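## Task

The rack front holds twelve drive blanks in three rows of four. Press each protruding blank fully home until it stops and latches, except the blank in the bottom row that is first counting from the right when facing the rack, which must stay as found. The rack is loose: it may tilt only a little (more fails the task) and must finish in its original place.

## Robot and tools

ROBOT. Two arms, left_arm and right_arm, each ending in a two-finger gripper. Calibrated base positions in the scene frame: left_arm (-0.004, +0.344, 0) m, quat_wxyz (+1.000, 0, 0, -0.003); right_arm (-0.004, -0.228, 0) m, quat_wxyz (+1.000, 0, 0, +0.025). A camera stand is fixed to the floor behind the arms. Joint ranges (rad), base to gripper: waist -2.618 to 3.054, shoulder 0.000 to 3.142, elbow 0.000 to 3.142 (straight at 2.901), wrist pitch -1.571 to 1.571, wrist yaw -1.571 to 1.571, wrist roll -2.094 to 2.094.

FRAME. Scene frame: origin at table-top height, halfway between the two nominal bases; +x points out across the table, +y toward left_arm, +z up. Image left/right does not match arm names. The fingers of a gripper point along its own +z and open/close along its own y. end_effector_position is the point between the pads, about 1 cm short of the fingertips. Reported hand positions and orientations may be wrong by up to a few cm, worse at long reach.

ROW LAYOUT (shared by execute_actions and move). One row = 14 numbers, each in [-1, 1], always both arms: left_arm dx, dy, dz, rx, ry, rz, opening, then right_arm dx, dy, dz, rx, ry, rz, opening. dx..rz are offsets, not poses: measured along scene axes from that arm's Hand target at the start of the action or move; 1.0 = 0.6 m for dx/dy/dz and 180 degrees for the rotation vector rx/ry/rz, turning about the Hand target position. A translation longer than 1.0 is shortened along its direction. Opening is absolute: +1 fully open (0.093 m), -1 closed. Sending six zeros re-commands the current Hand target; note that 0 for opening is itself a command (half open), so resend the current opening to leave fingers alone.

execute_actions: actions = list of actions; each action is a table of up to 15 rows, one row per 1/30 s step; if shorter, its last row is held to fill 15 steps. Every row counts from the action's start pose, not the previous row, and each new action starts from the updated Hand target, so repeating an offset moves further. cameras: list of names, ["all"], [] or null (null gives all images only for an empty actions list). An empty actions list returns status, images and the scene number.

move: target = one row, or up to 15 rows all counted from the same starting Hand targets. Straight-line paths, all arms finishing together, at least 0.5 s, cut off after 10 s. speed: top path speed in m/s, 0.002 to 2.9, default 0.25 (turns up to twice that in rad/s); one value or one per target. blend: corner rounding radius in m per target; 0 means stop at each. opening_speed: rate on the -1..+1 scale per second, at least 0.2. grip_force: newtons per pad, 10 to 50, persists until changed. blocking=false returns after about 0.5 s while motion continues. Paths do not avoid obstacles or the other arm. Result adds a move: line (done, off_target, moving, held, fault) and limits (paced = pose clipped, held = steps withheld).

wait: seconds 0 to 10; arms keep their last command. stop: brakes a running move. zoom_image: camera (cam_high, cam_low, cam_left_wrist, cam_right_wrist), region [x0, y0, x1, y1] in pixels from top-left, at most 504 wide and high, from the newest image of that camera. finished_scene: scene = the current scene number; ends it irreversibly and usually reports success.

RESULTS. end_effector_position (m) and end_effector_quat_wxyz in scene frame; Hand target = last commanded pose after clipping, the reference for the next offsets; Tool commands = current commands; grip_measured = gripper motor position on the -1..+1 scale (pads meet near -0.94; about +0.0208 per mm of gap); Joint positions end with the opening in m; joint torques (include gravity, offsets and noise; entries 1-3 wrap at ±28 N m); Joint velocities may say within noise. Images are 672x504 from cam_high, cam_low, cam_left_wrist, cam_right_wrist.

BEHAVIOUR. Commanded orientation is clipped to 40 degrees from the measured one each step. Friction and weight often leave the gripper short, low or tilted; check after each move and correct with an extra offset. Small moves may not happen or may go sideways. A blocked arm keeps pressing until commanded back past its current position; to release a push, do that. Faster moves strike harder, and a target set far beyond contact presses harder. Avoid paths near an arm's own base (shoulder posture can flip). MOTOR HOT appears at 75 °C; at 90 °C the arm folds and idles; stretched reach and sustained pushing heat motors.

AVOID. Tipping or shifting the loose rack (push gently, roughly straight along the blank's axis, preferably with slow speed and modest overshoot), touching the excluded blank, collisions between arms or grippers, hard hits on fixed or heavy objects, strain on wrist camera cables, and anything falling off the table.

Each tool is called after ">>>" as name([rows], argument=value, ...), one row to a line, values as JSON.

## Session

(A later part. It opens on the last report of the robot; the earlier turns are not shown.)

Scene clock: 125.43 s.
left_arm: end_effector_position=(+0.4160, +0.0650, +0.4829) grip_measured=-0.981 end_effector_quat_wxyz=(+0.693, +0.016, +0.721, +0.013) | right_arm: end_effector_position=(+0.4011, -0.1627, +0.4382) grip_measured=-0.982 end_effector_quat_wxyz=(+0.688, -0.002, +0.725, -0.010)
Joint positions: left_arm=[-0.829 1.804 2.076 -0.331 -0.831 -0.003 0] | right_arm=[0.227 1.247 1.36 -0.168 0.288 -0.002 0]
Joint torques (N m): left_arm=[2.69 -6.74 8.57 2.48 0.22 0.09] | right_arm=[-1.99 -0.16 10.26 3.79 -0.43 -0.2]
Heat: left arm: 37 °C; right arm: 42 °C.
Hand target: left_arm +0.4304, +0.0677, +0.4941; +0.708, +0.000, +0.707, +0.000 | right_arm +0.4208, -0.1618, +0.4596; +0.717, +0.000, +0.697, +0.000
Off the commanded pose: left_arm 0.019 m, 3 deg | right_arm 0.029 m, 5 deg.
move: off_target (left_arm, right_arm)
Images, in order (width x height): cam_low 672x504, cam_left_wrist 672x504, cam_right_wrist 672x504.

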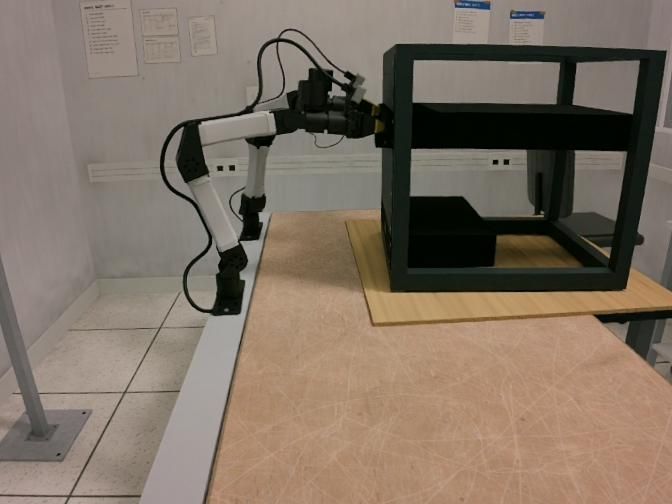

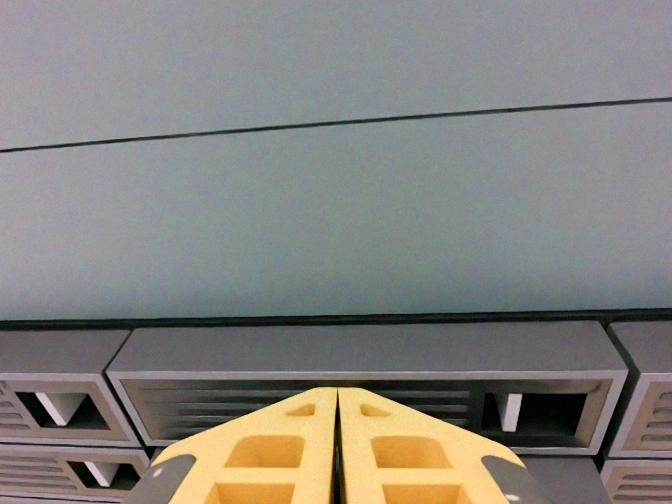

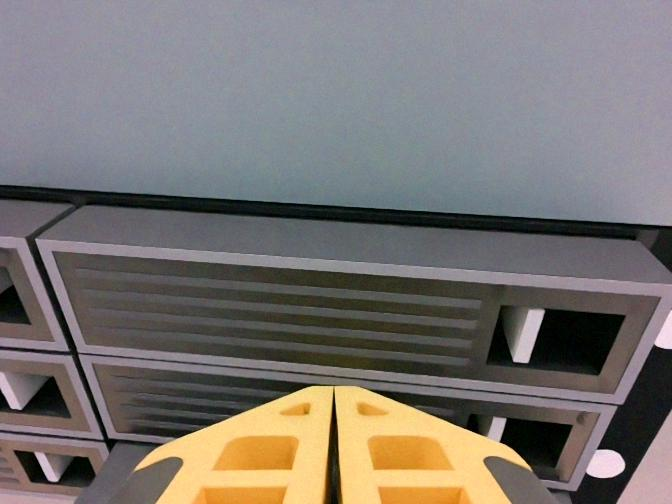

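>>> move([
  [-0.05,0,0,0,0,0,-1,-0.12,0,0.01,0,0,0,-1],
  [-0.1,0,-0.052,0,0,0,-1,-0.2,0,0.01,0,0,0,-1],
], speed=0.12, blend=0.01, cameras=["all"])

>>> zoom_image(camera="cam_low", region=[340, 90, 410, 160])

Scene clock: 133.83 s.
left_arm: end_effector_position=(+0.3774, +0.0573, +0.4413) grip_measured=-0.981 end_effector_quat_wxyz=(+0.691, +0.024, +0.722, +0.015) | right_arm: end_effector_position=(+0.2990, -0.1631, +0.4746) grip_measured=-0.982 end_effector_quat_wxyz=(+0.725, +0.004, +0.689, +0.008)
Joint positions: left_arm=[-0.922 1.652 1.724 -0.145 -0.916 -0.003 0] | right_arm=[0.394 0.935 1.265 -0.275 0.438 -0.007 0]
Joint torques (N m): left_arm=[-0.03 -11.3 6.32 2.21 -0.2 0.04] | right_arm=[0.88 -1.62 5.2 2.41 0.04 -0.2]
Heat: left arm: 37 °C; right arm: 45 °C.
Hand target: left_arm +0.3704, +0.0677, +0.4629; +0.708, +0.000, +0.707, +0.000 | right_arm +0.3009, -0.1618, +0.4655; +0.717, +0.000, +0.697, -0.001
Off the commanded pose: left_arm 0.025 m, 4 deg | right_arm 0.009 m, 2 deg.
move: off_target (left_arm)

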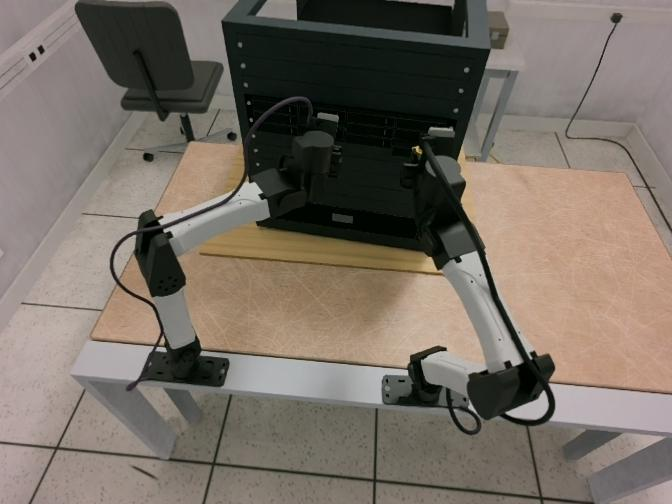

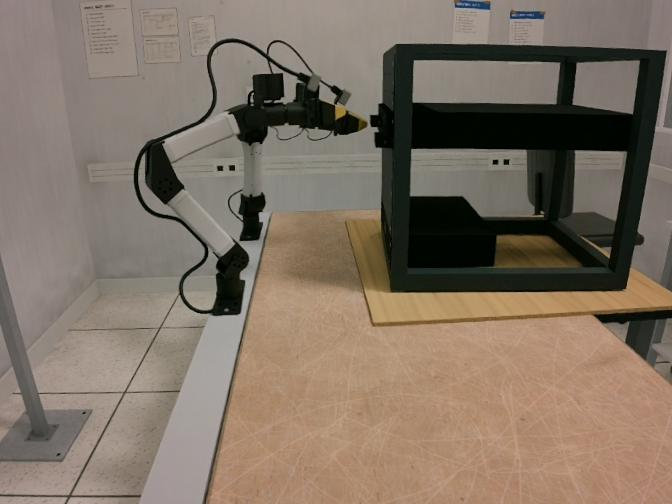

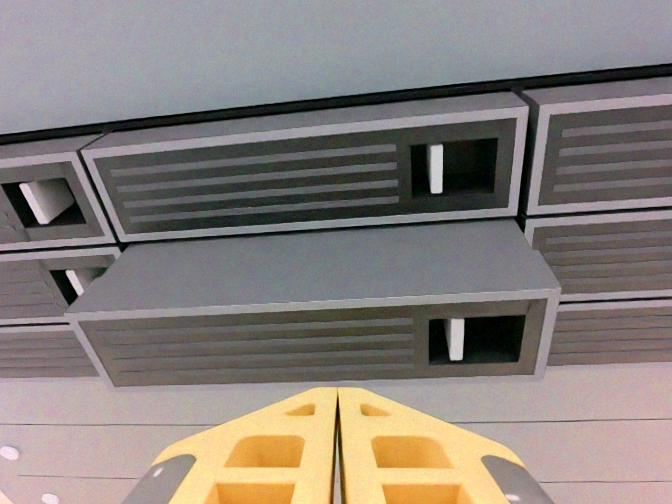

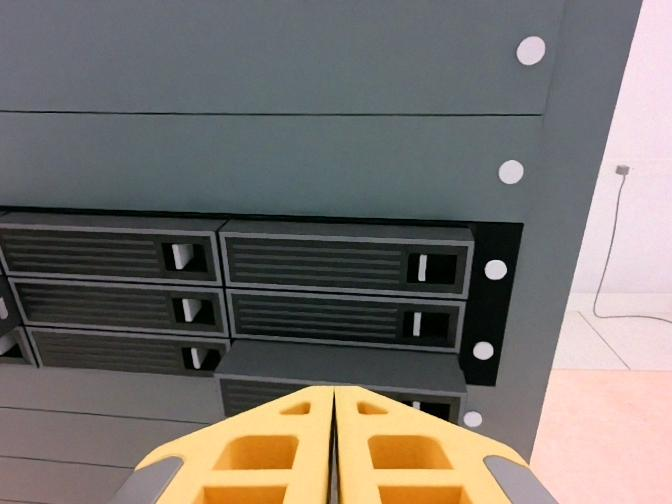

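Scaled by 7.200 from the camera's 672x504 image, which has a finer 960x720 frame.

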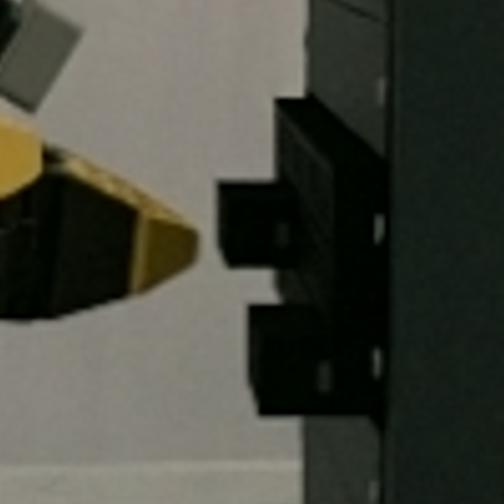

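>>> move([
  [0.03,0.004,0.018,0,0,0,-1,-0.03,0,0,0,0,0,-1],
  [0.09,0.004,0.03,0,0,0,-1,-0.03,0,0,0,0,0,1],
], speed=0.05, blend=0.008, cameras=["all"])

>>> zoom_image(camera="cam_low", region=[340, 90, 410, 160])

Scene clock: 143.07 s.
left_arm: end_effector_position=(+0.4160, +0.0705, +0.4748) grip_measured=-0.981 end_effector_quat_wxyz=(+0.701, +0.004, +0.713, +0.008) | right_arm: end_effector_position=(+0.2828, -0.1623, +0.4722) grip_measured=+1.000 end_effector_quat_wxyz=(+0.722, +0.003, +0.691, +0.007)
Joint positions: left_arm=[-0.822 1.759 1.957 -0.225 -0.834 -0.003 0] | right_arm=[0.451 0.889 1.25 -0.312 0.496 -0.009 0.093]
Joint torques (N m): left_arm=[1.57 -7.02 8.61 2.1 0.21 0.08] | right_arm=[0.91 -1.58 5.22 2.41 0.06 -0.2]
Heat: left arm: 37 °C; right arm: 44 °C.
Hand target: left_arm +0.4244, +0.0702, +0.4810; +0.708, +0.000, +0.707, +0.000 | right_arm +0.2829, -0.1617, +0.4655; +0.717, +0.000, +0.697, +0.000
Off the commanded pose: left_arm 0.010 m, 1 deg | right_arm 0.007 m, 1 deg.
move: done

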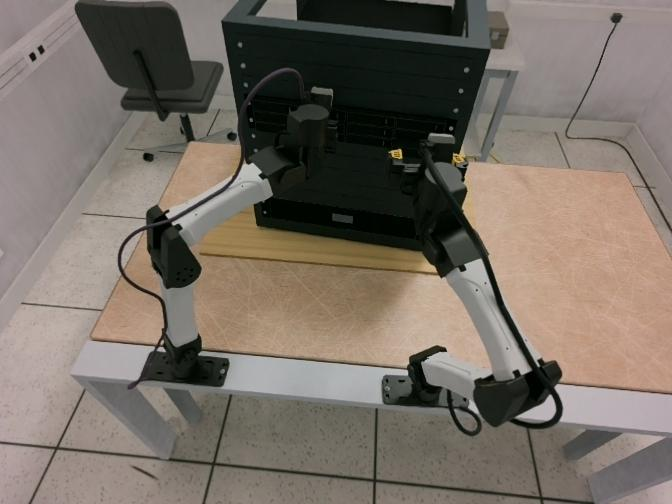

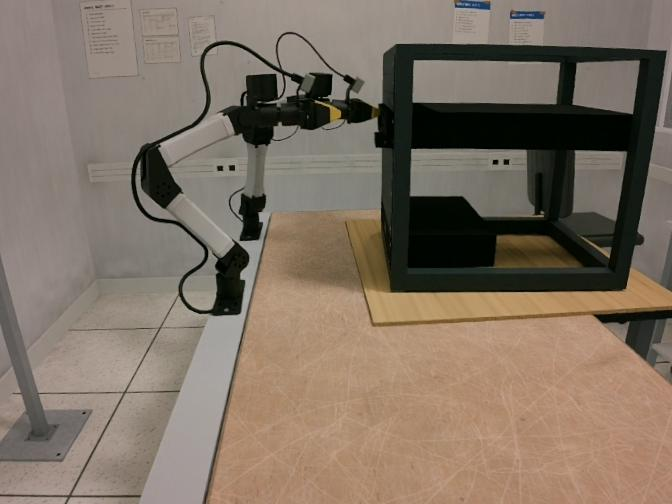

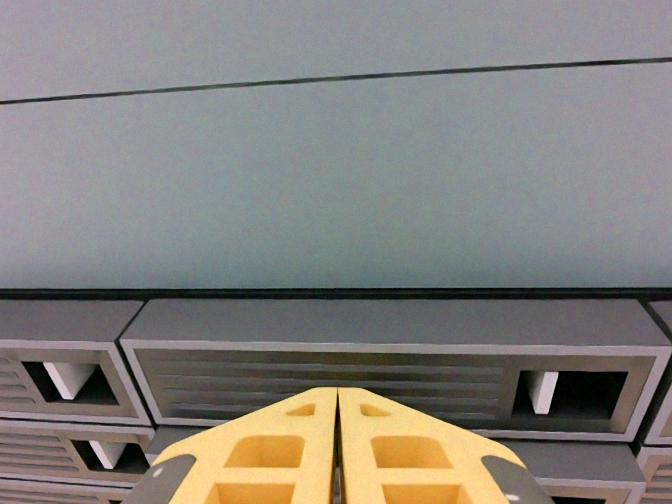

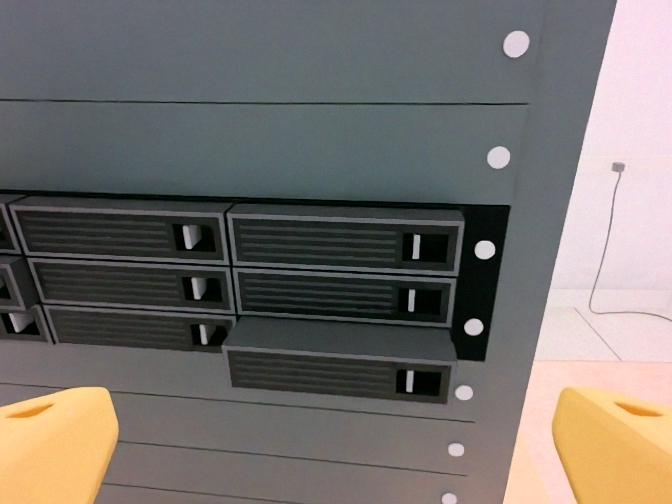

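Scaled by 7.200 from the camera's 672x504 image, which has a finer 960x720 frame.

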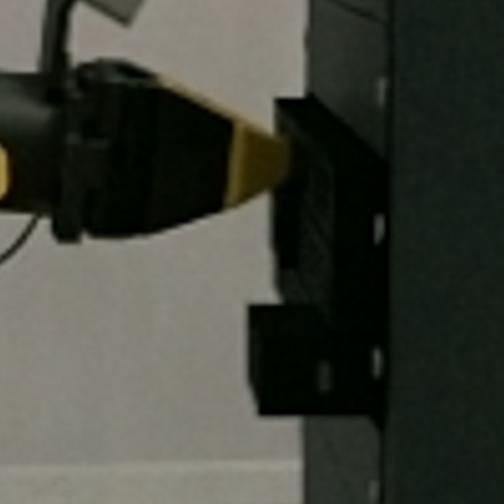

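>>> move([
  [-0.05,0.0,0,0,0,0,-1,0,0,0,0,0,0,1],
  [-0.06,0.0,-0.042,0,0,0,-1,0,0,0,0,0,0,1],
], speed=0.1, blend=0.005, cameras=["cam_low","cam_left_wrist"])

>>> zoom_image(camera="cam_low", region=[340, 90, 410, 160])

Scene clock: 151.83 s.
left_arm: end_effector_position=(+0.3965, +0.0613, +0.4325) grip_measured=-0.981 end_effector_quat_wxyz=(+0.690, +0.023, +0.724, +0.016) | right_arm: end_effector_position=(+0.2828, -0.1623, +0.4722) grip_measured=+1.000 end_effector_quat_wxyz=(+0.722, +0.003, +0.691, +0.007)
Joint positions: left_arm=[-0.874 1.678 1.72 -0.116 -0.871 -0.003 0] | right_arm=[0.451 0.889 1.25 -0.312 0.496 -0.009 0.093]
Joint torques (N m): left_arm=[-0.27 -11.64 6.56 2.25 -0.2 0.04] | right_arm=[0.91 -1.52 5.24 2.42 0.06 -0.21]
Heat: left arm: 38 °C; right arm: 42 °C.
Hand target: left_arm +0.3885, +0.0702, +0.4557; +0.708, +0.000, +0.707, +0.000 | right_arm +0.2829, -0.1617, +0.4655; +0.717, +0.000, +0.697, +0.000
Off the commanded pose: left_arm 0.026 m, 4 deg | right_arm 0.007 m, 1 deg.
move: off_target (left_arm)
Images, in order (width x height): cam_low 672x504, cam_left_wrist 672x504.

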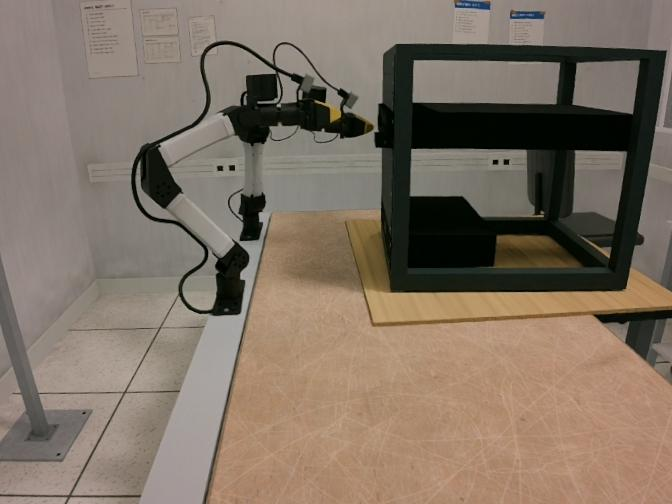

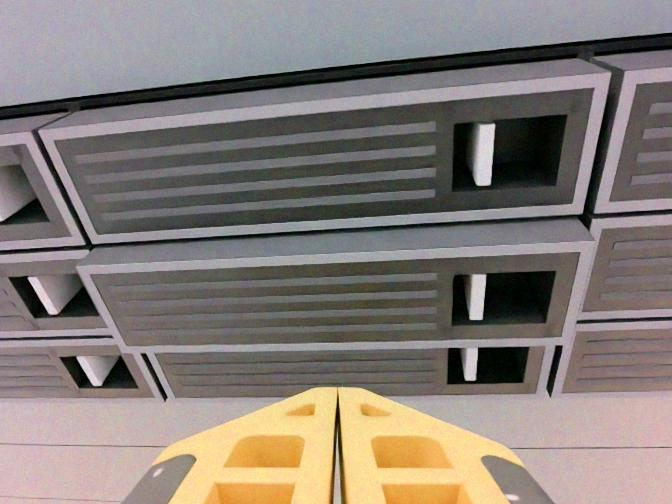

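Scaled by 7.200 from the camera's 672x504 image, which has a finer 960x720 frame.

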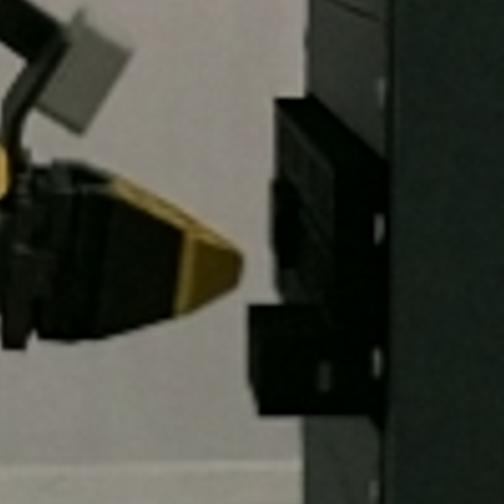

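>>> move(target=[0.07,0.004,0.012,0,0,0,-1,0,0,0,0,0,0,1], speed=0.05, cameras=["cam_low","cam_left_wrist"])

>>> zoom_image(camera="cam_low", region=[340, 90, 410, 160])

Scene clock: 159.37 s.
left_arm: end_effector_position=(+0.4175, +0.0722, +0.4511) grip_measured=-0.981 end_effector_quat_wxyz=(+0.694, +0.011, +0.720, +0.015) | right_arm: end_effector_position=(+0.2828, -0.1623, +0.4722) grip_measured=+1.000 end_effector_quat_wxyz=(+0.722, +0.003, +0.691, +0.007)
Joint positions: left_arm=[-0.817 1.728 1.841 -0.169 -0.829 -0.003 0] | right_arm=[0.451 0.889 1.25 -0.312 0.496 -0.009 0.093]
Joint torques (N m): left_arm=[2.4 -6.49 9.25 2.41 0.3 0.08] | right_arm=[0.94 -1.54 5.26 2.42 0.06 -0.2]
Heat: left arm: 39 °C; right arm: 42 °C.
Hand target: left_arm +0.4304, +0.0726, +0.4630; +0.708, +0.000, +0.707, +0.000 | right_arm +0.2829, -0.1617, +0.4655; +0.717, +0.000, +0.697, +0.000
Off the commanded pose: left_arm 0.018 m, 3 deg | right_arm 0.007 m, 1 deg.
move: off_target (left_arm)
Images, in order (width x height): cam_low 672x504, cam_left_wrist 672x504.

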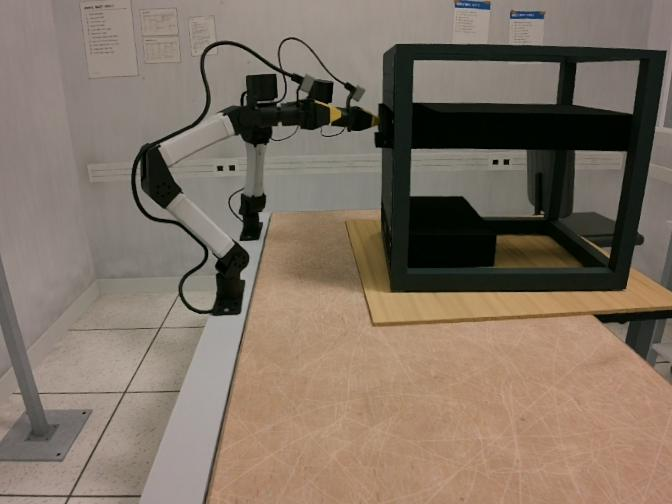

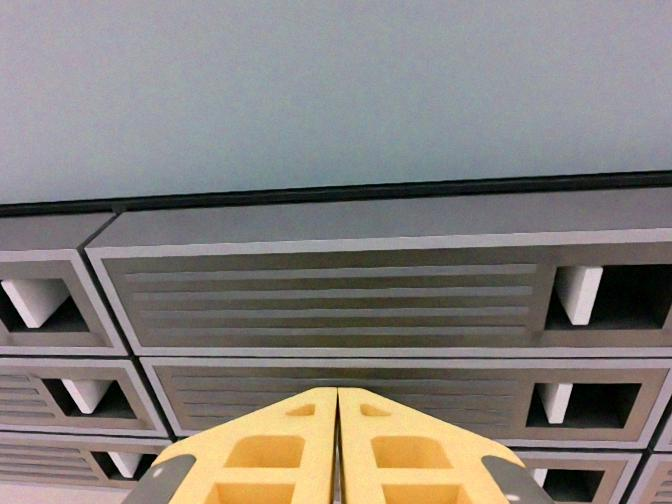

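Scaled by 7.200 from the camera's 672x504 image, which has a finer 960x720 frame.

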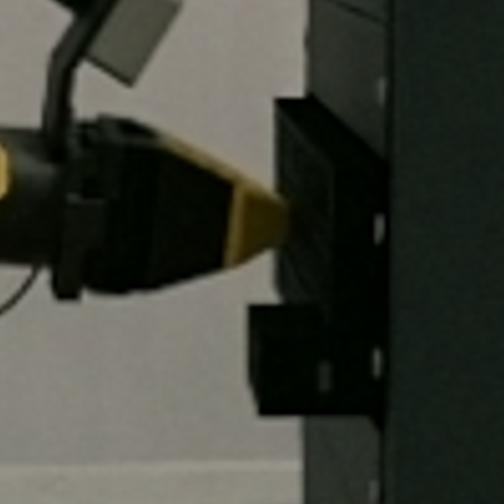

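>>> move([
  [0.015,0,0,0,0,0,-1,0,0,0,0,0,0,-0.0],
  [-0.1,0.0,0.01,0,0,0,-1,0.05,0,-0.04,0.25,0,0,0],
  [-0.16,0.03,0.02,0,0,0,-1,0.09,0,-0.083,0.5,0,0,0.0],
], speed=0.12, blend=[0,0.01,0], cameras=["all"])

>>> zoom_image(camera="cam_low", region=[340, 90, 410, 160])

Scene clock: 181.70 s.
left_arm: end_effector_position=(+0.3421, +0.0808, +0.4632) grip_measured=-0.981 end_effector_quat_wxyz=(+0.701, +0.012, +0.713, +0.005) | right_arm: end_effector_position=(+0.3330, -0.1613, +0.4214) grip_measured=+0.002 end_effector_quat_wxyz=(+0.511, +0.503, +0.495, +0.491)
Joint positions: left_arm=[-0.968 1.521 1.651 -0.161 -0.965 -0.003 0] | right_arm=[0.351 0.979 1.094 -0.11 0.428 1.556 0.045]
Joint torques (N m): left_arm=[-0.35 -9.66 6.01 1.84 -0.19 0.06] | right_arm=[-0.77 -2.02 5.87 2.71 -0.16 -0.02]
Heat: left arm: 39 °C; right arm: 42 °C.
Hand target: left_arm +0.3344, +0.0905, +0.4750; +0.708, +0.000, +0.707, +0.000 | right_arm +0.3369, -0.1618, +0.4157; +0.507, +0.507, +0.493, +0.492
Off the commanded pose: left_arm 0.017 m, 2 deg | right_arm 0.007 m, 1 deg.
move: off_target (left_arm)

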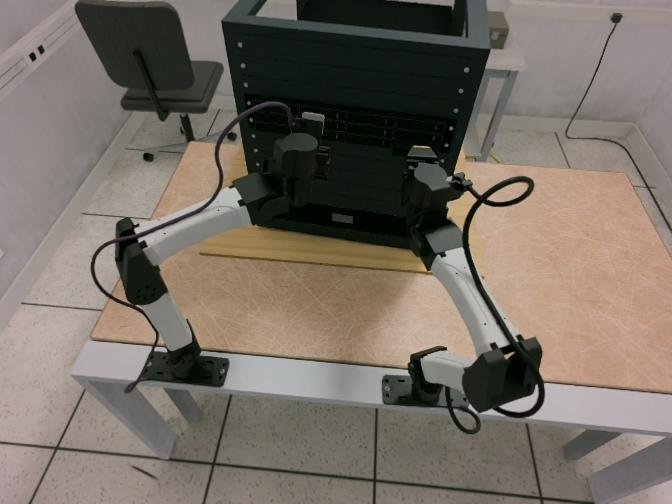

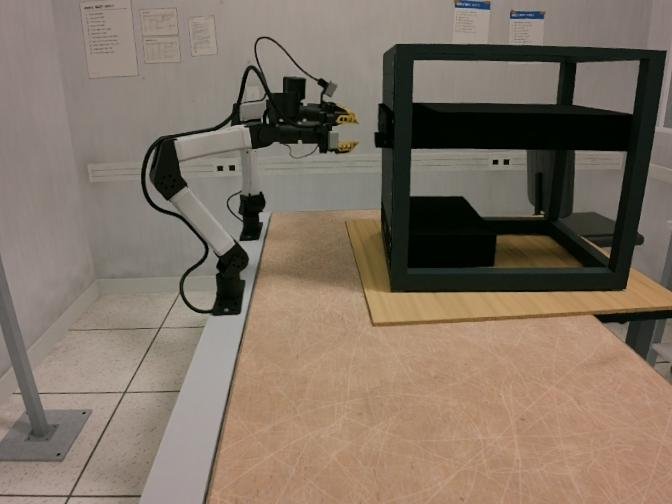

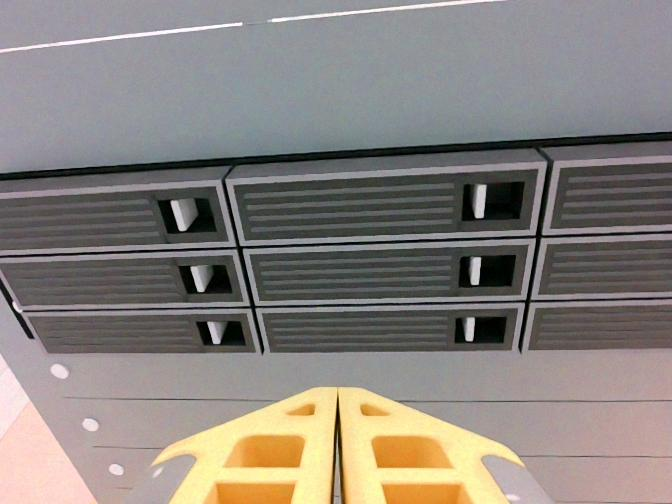

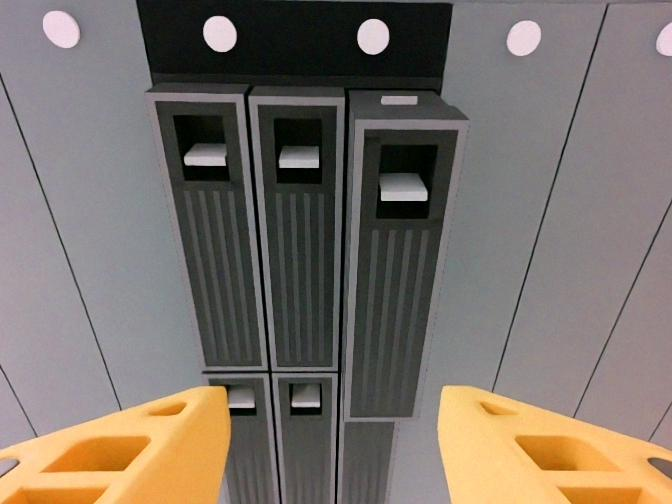

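Scaled by 7.200 from the camera's 672x504 image, which has a finer 960x720 frame.

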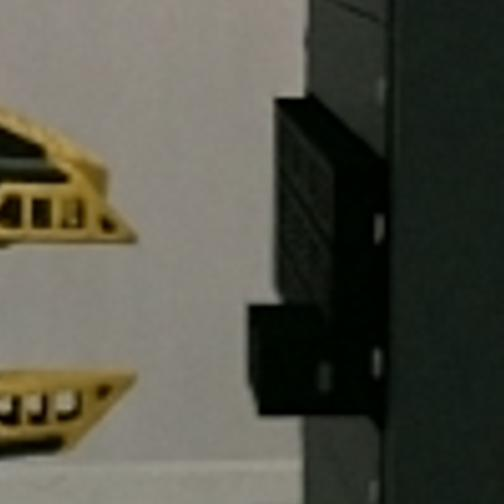

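>>> move(target=[0,0,0,0,0,0,-1,0.035,0,-0.018,0,0,0,0], speed=0.08, cameras=["cam_low","cam_right_wrist"])

>>> zoom_image(camera="cam_low", region=[340, 90, 410, 160])

Scene clock: 192.07 s.
left_arm: end_effector_position=(+0.3421, +0.0808, +0.4631) grip_measured=-0.981 end_effector_quat_wxyz=(+0.701, +0.012, +0.713, +0.005) | right_arm: end_effector_position=(+0.3548, -0.1608, +0.4098) grip_measured=+0.002 end_effector_quat_wxyz=(+0.510, +0.503, +0.496, +0.490)
Joint positions: left_arm=[-0.968 1.521 1.651 -0.162 -0.965 -0.003 0] | right_arm=[0.311 1.042 1.075 -0.031 0.389 1.557 0.045]
Joint torques (N m): left_arm=[-0.35 -9.68 6.01 1.84 -0.19 0.06] | right_arm=[-0.69 -2.92 6.08 2.71 -0.16 -0.02]
Heat: left arm: 39 °C; right arm: 43 °C.
Hand target: left_arm +0.3344, +0.0905, +0.4750; +0.708, +0.000, +0.707, +0.000 | right_arm +0.3578, -0.1618, +0.4051; +0.508, +0.507, +0.493, +0.492
Off the commanded pose: left_arm 0.017 m, 2 deg | right_arm 0.006 m, 1 deg.
move: off_target (left_arm)
Images, in order (width x height): cam_low 672x504, cam_right_wrist 672x504.

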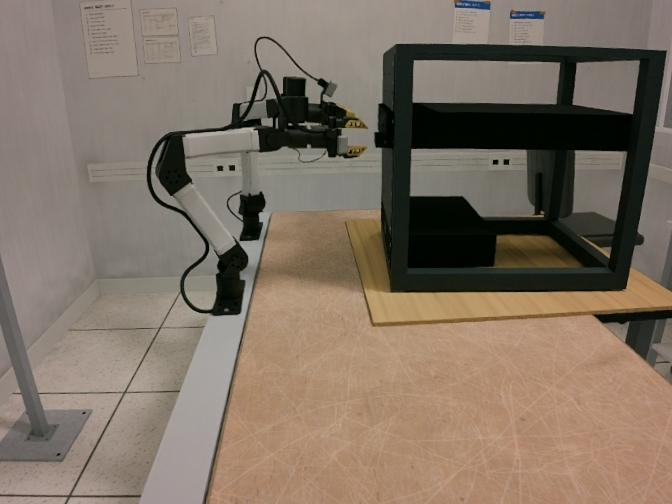

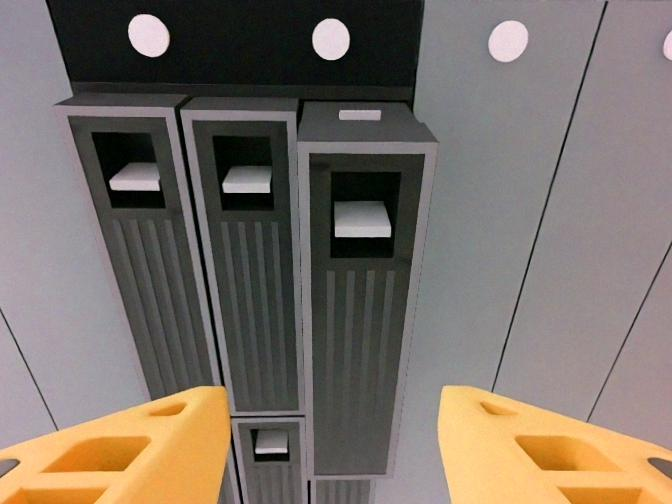

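Scaled by 7.200 from the camera's 672x504 image, which has a finer 960x720 frame.

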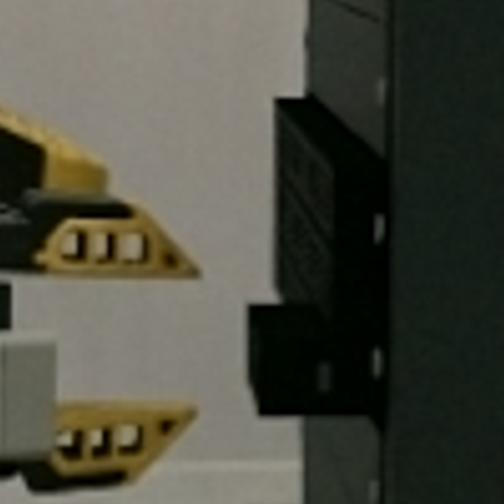

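>>> move(target=[0,0,0,0,0,0,-1,0.045,0,-0.012,0,0,0,0], speed=0.06, cameras=["cam_low","cam_right_wrist"])

>>> zoom_image(camera="cam_low", region=[340, 90, 410, 160])

Scene clock: 199.63 s.
left_arm: end_effector_position=(+0.3421, +0.0808, +0.4631) grip_measured=-0.981 end_effector_quat_wxyz=(+0.701, +0.012, +0.713, +0.005) | right_arm: end_effector_position=(+0.3818, -0.1604, +0.3959) grip_measured=+0.002 end_effector_quat_wxyz=(+0.508, +0.506, +0.500, +0.486)
Joint positions: left_arm=[-0.968 1.521 1.651 -0.162 -0.965 -0.003 0] | right_arm=[0.271 1.13 1.075 0.044 0.349 1.558 0.045]
Joint torques (N m): left_arm=[-0.35 -9.66 6.01 1.84 -0.19 0.06] | right_arm=[-0.73 -3.54 7.58 2.76 -0.13 -0.03]
Heat: left arm: 39 °C; right arm: 44 °C.
Hand target: left_arm +0.3344, +0.0905, +0.4750; +0.708, +0.000, +0.707, +0.000 | right_arm +0.3848, -0.1618, +0.3978; +0.507, +0.507, +0.493, +0.493
Off the commanded pose: left_arm 0.017 m, 2 deg | right_arm 0.004 m, 1 deg.
move: off_target (left_arm)
Images, in order (width x height): cam_low 672x504, cam_right_wrist 672x504.

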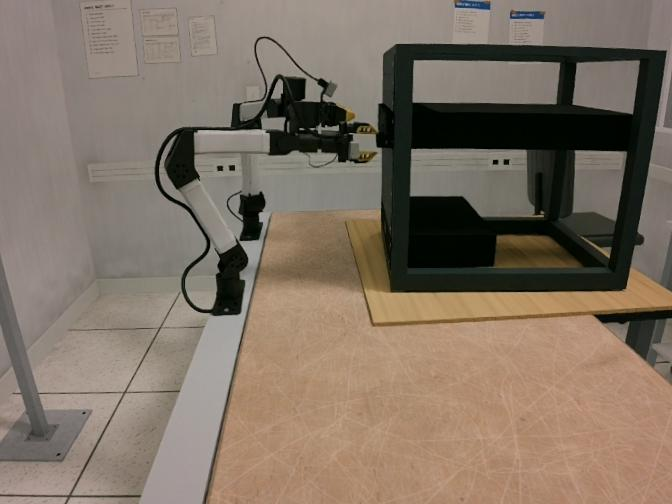

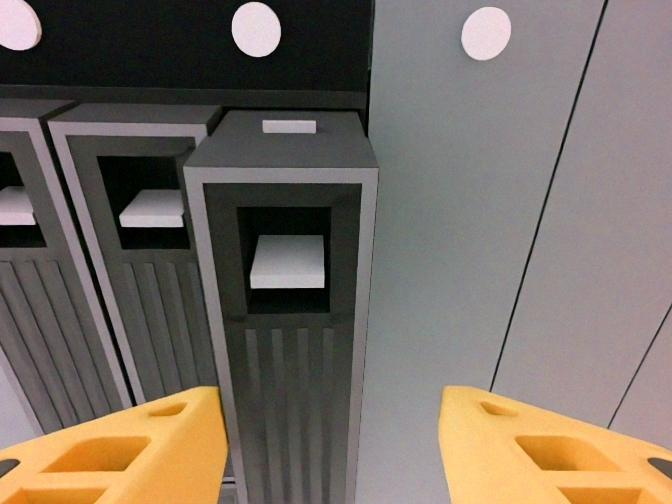

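Scaled by 7.200 from the camera's 672x504 image, which has a finer 960x720 frame.

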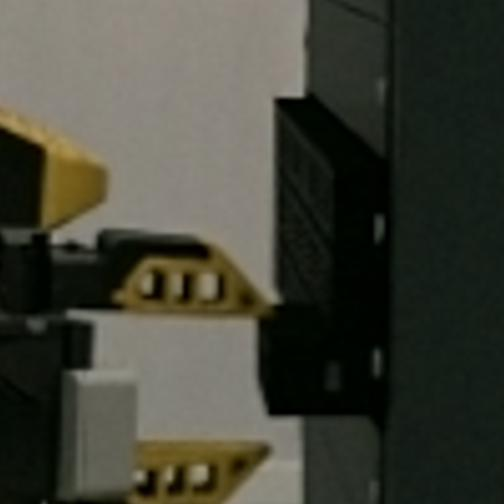

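>>> move([
  [0,0,0,0,0,0,-1,-0.03,0,0.0,0,0,0,0.2],
  [0,0,0,0,0,0,-1,-0.02,0,0.018,0,0,0,0.2],
], speed=0.06, cameras=["cam_low","cam_right_wrist"])

>>> zoom_image(camera="cam_low", region=[340, 90, 410, 160])

Scene clock: 208.43 s.
left_arm: end_effector_position=(+0.3421, +0.0808, +0.4631) grip_measured=-0.981 end_effector_quat_wxyz=(+0.701, +0.012, +0.713, +0.005) | right_arm: end_effector_position=(+0.3726, -0.1604, +0.3960) grip_measured=+0.199 end_effector_quat_wxyz=(+0.505, +0.505, +0.504, +0.485)
Joint positions: left_arm=[-0.968 1.521 1.651 -0.162 -0.965 -0.003 0] | right_arm=[0.279 1.097 1.065 0.012 0.349 1.558 0.055]
Joint torques (N m): left_arm=[-0.36 -9.66 6.02 1.84 -0.19 0.06] | right_arm=[0.14 -3.41 10.24 2.44 0.03 -0.03]
Heat: left arm: 39 °C; right arm: 45 °C.
Hand target: left_arm +0.3344, +0.0905, +0.4750; +0.708, +0.000, +0.707, +0.000 | right_arm +0.3729, -0.1619, +0.4086; +0.508, +0.507, +0.493, +0.492
Off the commanded pose: left_arm 0.017 m, 2 deg | right_arm 0.013 m, 2 deg.
move: off_target (left_arm, right_arm)
Images, in order (width x height): cam_low 672x504, cam_right_wrist 672x504.

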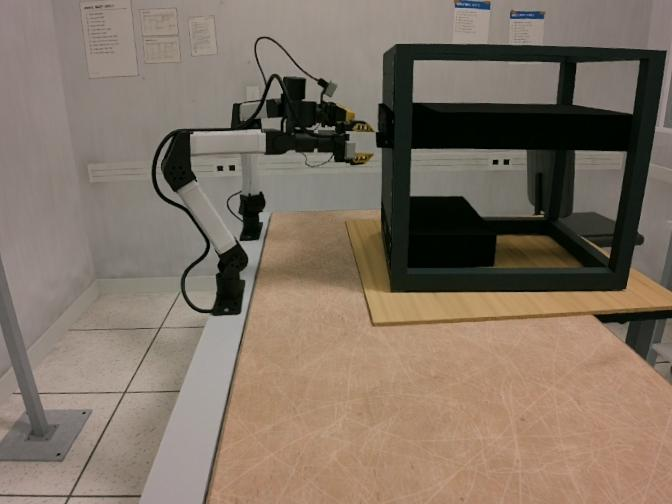

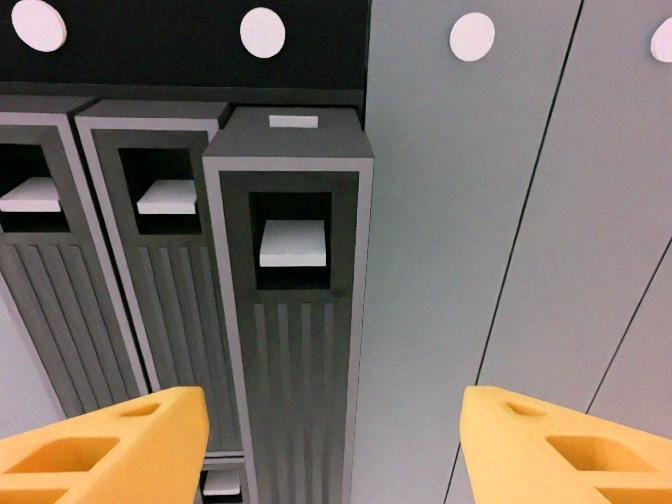

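Scaled by 7.200 from the camera's 672x504 image, which has a finer 960x720 frame.

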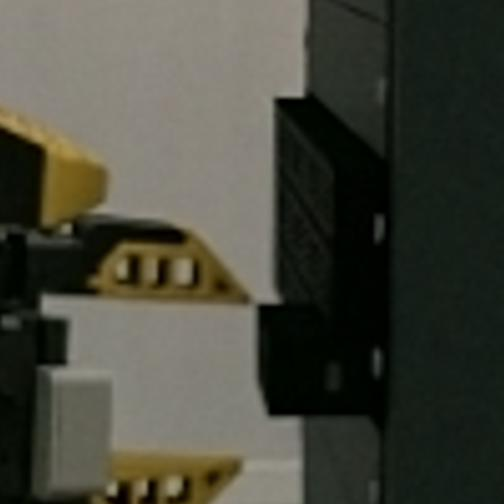

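>>> move(target=[0,0,0,0,0,0,-1,-0.006,0,0.013,0,0,0,0.2], speed=0.06, cameras=["cam_low"])

>>> zoom_image(camera="cam_low", region=[340, 90, 410, 160])

Scene clock: 214.17 s.
left_arm: end_effector_position=(+0.3421, +0.0808, +0.4631) grip_measured=-0.981 end_effector_quat_wxyz=(+0.701, +0.012, +0.713, +0.005) | right_arm: end_effector_position=(+0.3709, -0.1610, +0.4028) grip_measured=+0.199 end_effector_quat_wxyz=(+0.504, +0.505, +0.506, +0.484)
Joint positions: left_arm=[-0.968 1.521 1.651 -0.162 -0.965 -0.003 0] | right_arm=[0.279 1.097 1.096 -0.022 0.349 1.558 0.055]
Joint torques (N m): left_arm=[-0.36 -9.68 6.01 1.84 -0.19 0.06] | right_arm=[0.59 -3.75 10.09 2.49 0.09 -0.03]
Heat: left arm: 39 °C; right arm: 45 °C.
Hand target: left_arm +0.3344, +0.0905, +0.4750; +0.708, +0.000, +0.707, +0.000 | right_arm +0.3693, -0.1619, +0.4163; +0.508, +0.507, +0.493, +0.492
Off the commanded pose: left_arm 0.017 m, 2 deg | right_arm 0.014 m, 2 deg.
move: off_target (left_arm, right_arm)
Images, in order (width x height): cam_low 672x504.

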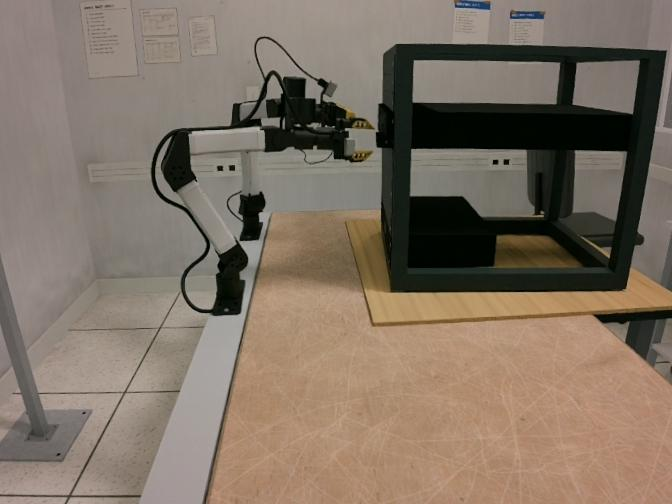

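Scaled by 7.200 from the camera's 672x504 image, which has a finer 960x720 frame.

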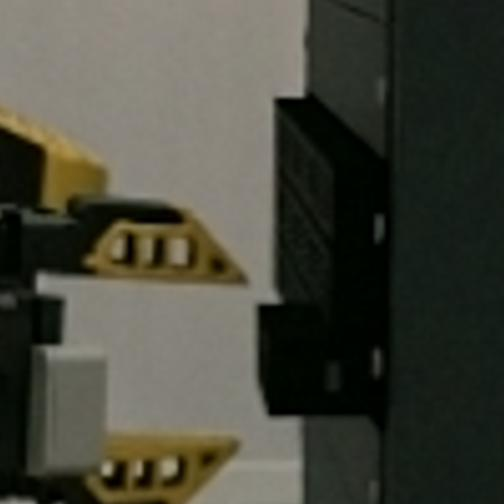

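>>> move(target=[0,0,0,0,0,0,-1,0.035,0,0.013,0,0,0,0.2], speed=0.05, cameras=["cam_low","cam_right_wrist"])

>>> zoom_image(camera="cam_low", region=[340, 90, 410, 160])

Scene clock: 220.60 s.
left_arm: end_effector_position=(+0.3421, +0.0808, +0.4631) grip_measured=-0.981 end_effector_quat_wxyz=(+0.701, +0.012, +0.713, +0.005) | right_arm: end_effector_position=(+0.3890, -0.1599, +0.4109) grip_measured=+0.199 end_effector_quat_wxyz=(+0.506, +0.508, +0.504, +0.482)
Joint positions: left_arm=[-0.968 1.521 1.651 -0.162 -0.965 -0.003 0] | right_arm=[0.264 1.172 1.171 -0.024 0.343 1.558 0.055]
Joint torques (N m): left_arm=[-0.35 -9.68 6.01 1.84 -0.19 0.06] | right_arm=[-0.7 -3.93 10.21 2.53 -0.15 -0.03]
Heat: left arm: 39 °C; right arm: 45 °C.
Hand target: left_arm +0.3344, +0.0905, +0.4750; +0.708, +0.000, +0.707, +0.000 | right_arm +0.3903, -0.1618, +0.4242; +0.507, +0.507, +0.493, +0.492
Off the commanded pose: left_arm 0.017 m, 2 deg | right_arm 0.013 m, 2 deg.
move: off_target (left_arm, right_arm)
Images, in order (width x height): cam_low 672x504, cam_right_wrist 672x504.

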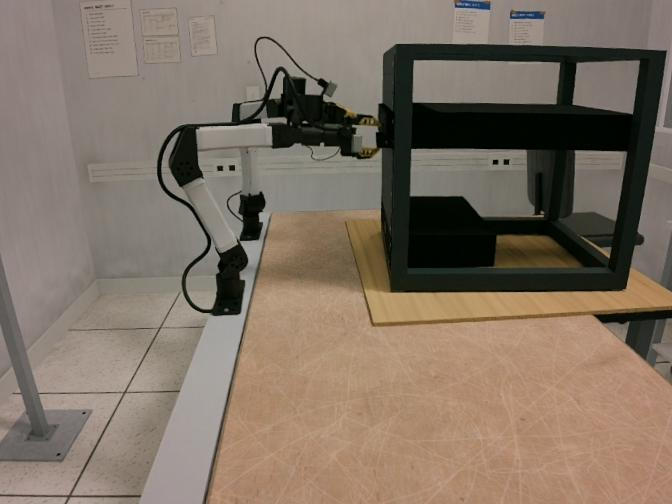

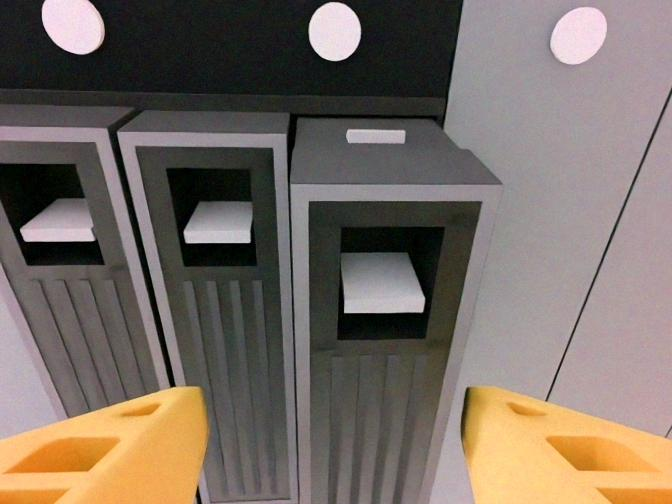

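Scaled by 7.200 from the camera's 672x504 image, which has a finer 960x720 frame.

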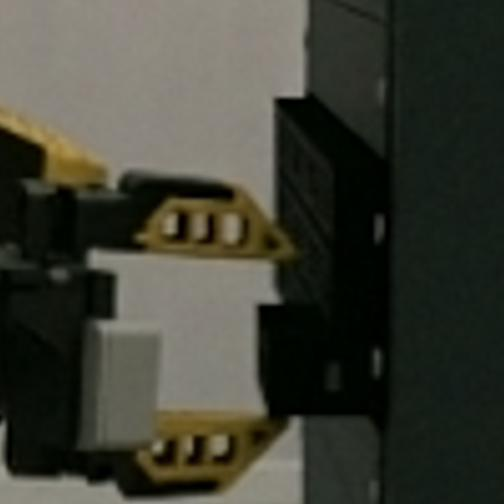

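>>> move(target=[0,0,0,0,0,0,-1,0.004,0,-0.012,0,0,0,0.2], speed=0.05, cameras=["cam_low","cam_right_wrist"])

>>> zoom_image(camera="cam_low", region=[340, 90, 410, 160])

Scene clock: 227.40 s.
left_arm: end_effector_position=(+0.3421, +0.0808, +0.4631) grip_measured=-0.981 end_effector_quat_wxyz=(+0.701, +0.012, +0.713, +0.005) | right_arm: end_effector_position=(+0.3890, -0.1593, +0.4131) grip_measured=+0.199 end_effector_quat_wxyz=(+0.507, +0.505, +0.502, +0.486)
Joint positions: left_arm=[-0.968 1.521 1.651 -0.162 -0.965 -0.003 0] | right_arm=[0.264 1.172 1.171 -0.015 0.339 1.558 0.055]
Joint torques (N m): left_arm=[-0.35 -9.68 6.01 1.84 -0.19 0.06] | right_arm=[-0.99 -3.64 8.02 2.75 -0.16 -0.04]
Heat: left arm: 39 °C; right arm: 45 °C.
Hand target: left_arm +0.3344, +0.0905, +0.4750; +0.708, +0.000, +0.707, +0.000 | right_arm +0.3927, -0.1618, +0.4170; +0.507, +0.507, +0.493, +0.492
Off the commanded pose: left_arm 0.017 m, 2 deg | right_arm 0.006 m, 1 deg.
move: off_target (left_arm)
Images, in order (width x height): cam_low 672x504, cam_right_wrist 672x504.

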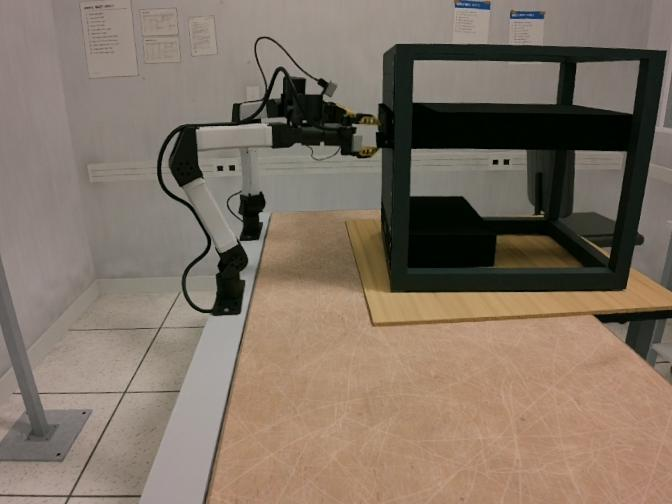

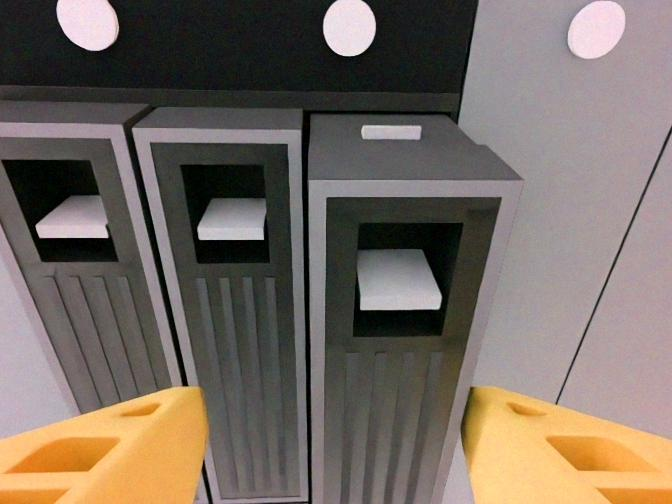

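Scaled by 7.200 from the camera's 672x504 image, which has a finer 960x720 frame.

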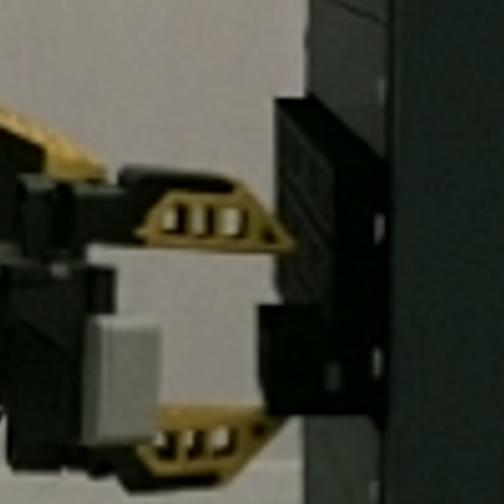

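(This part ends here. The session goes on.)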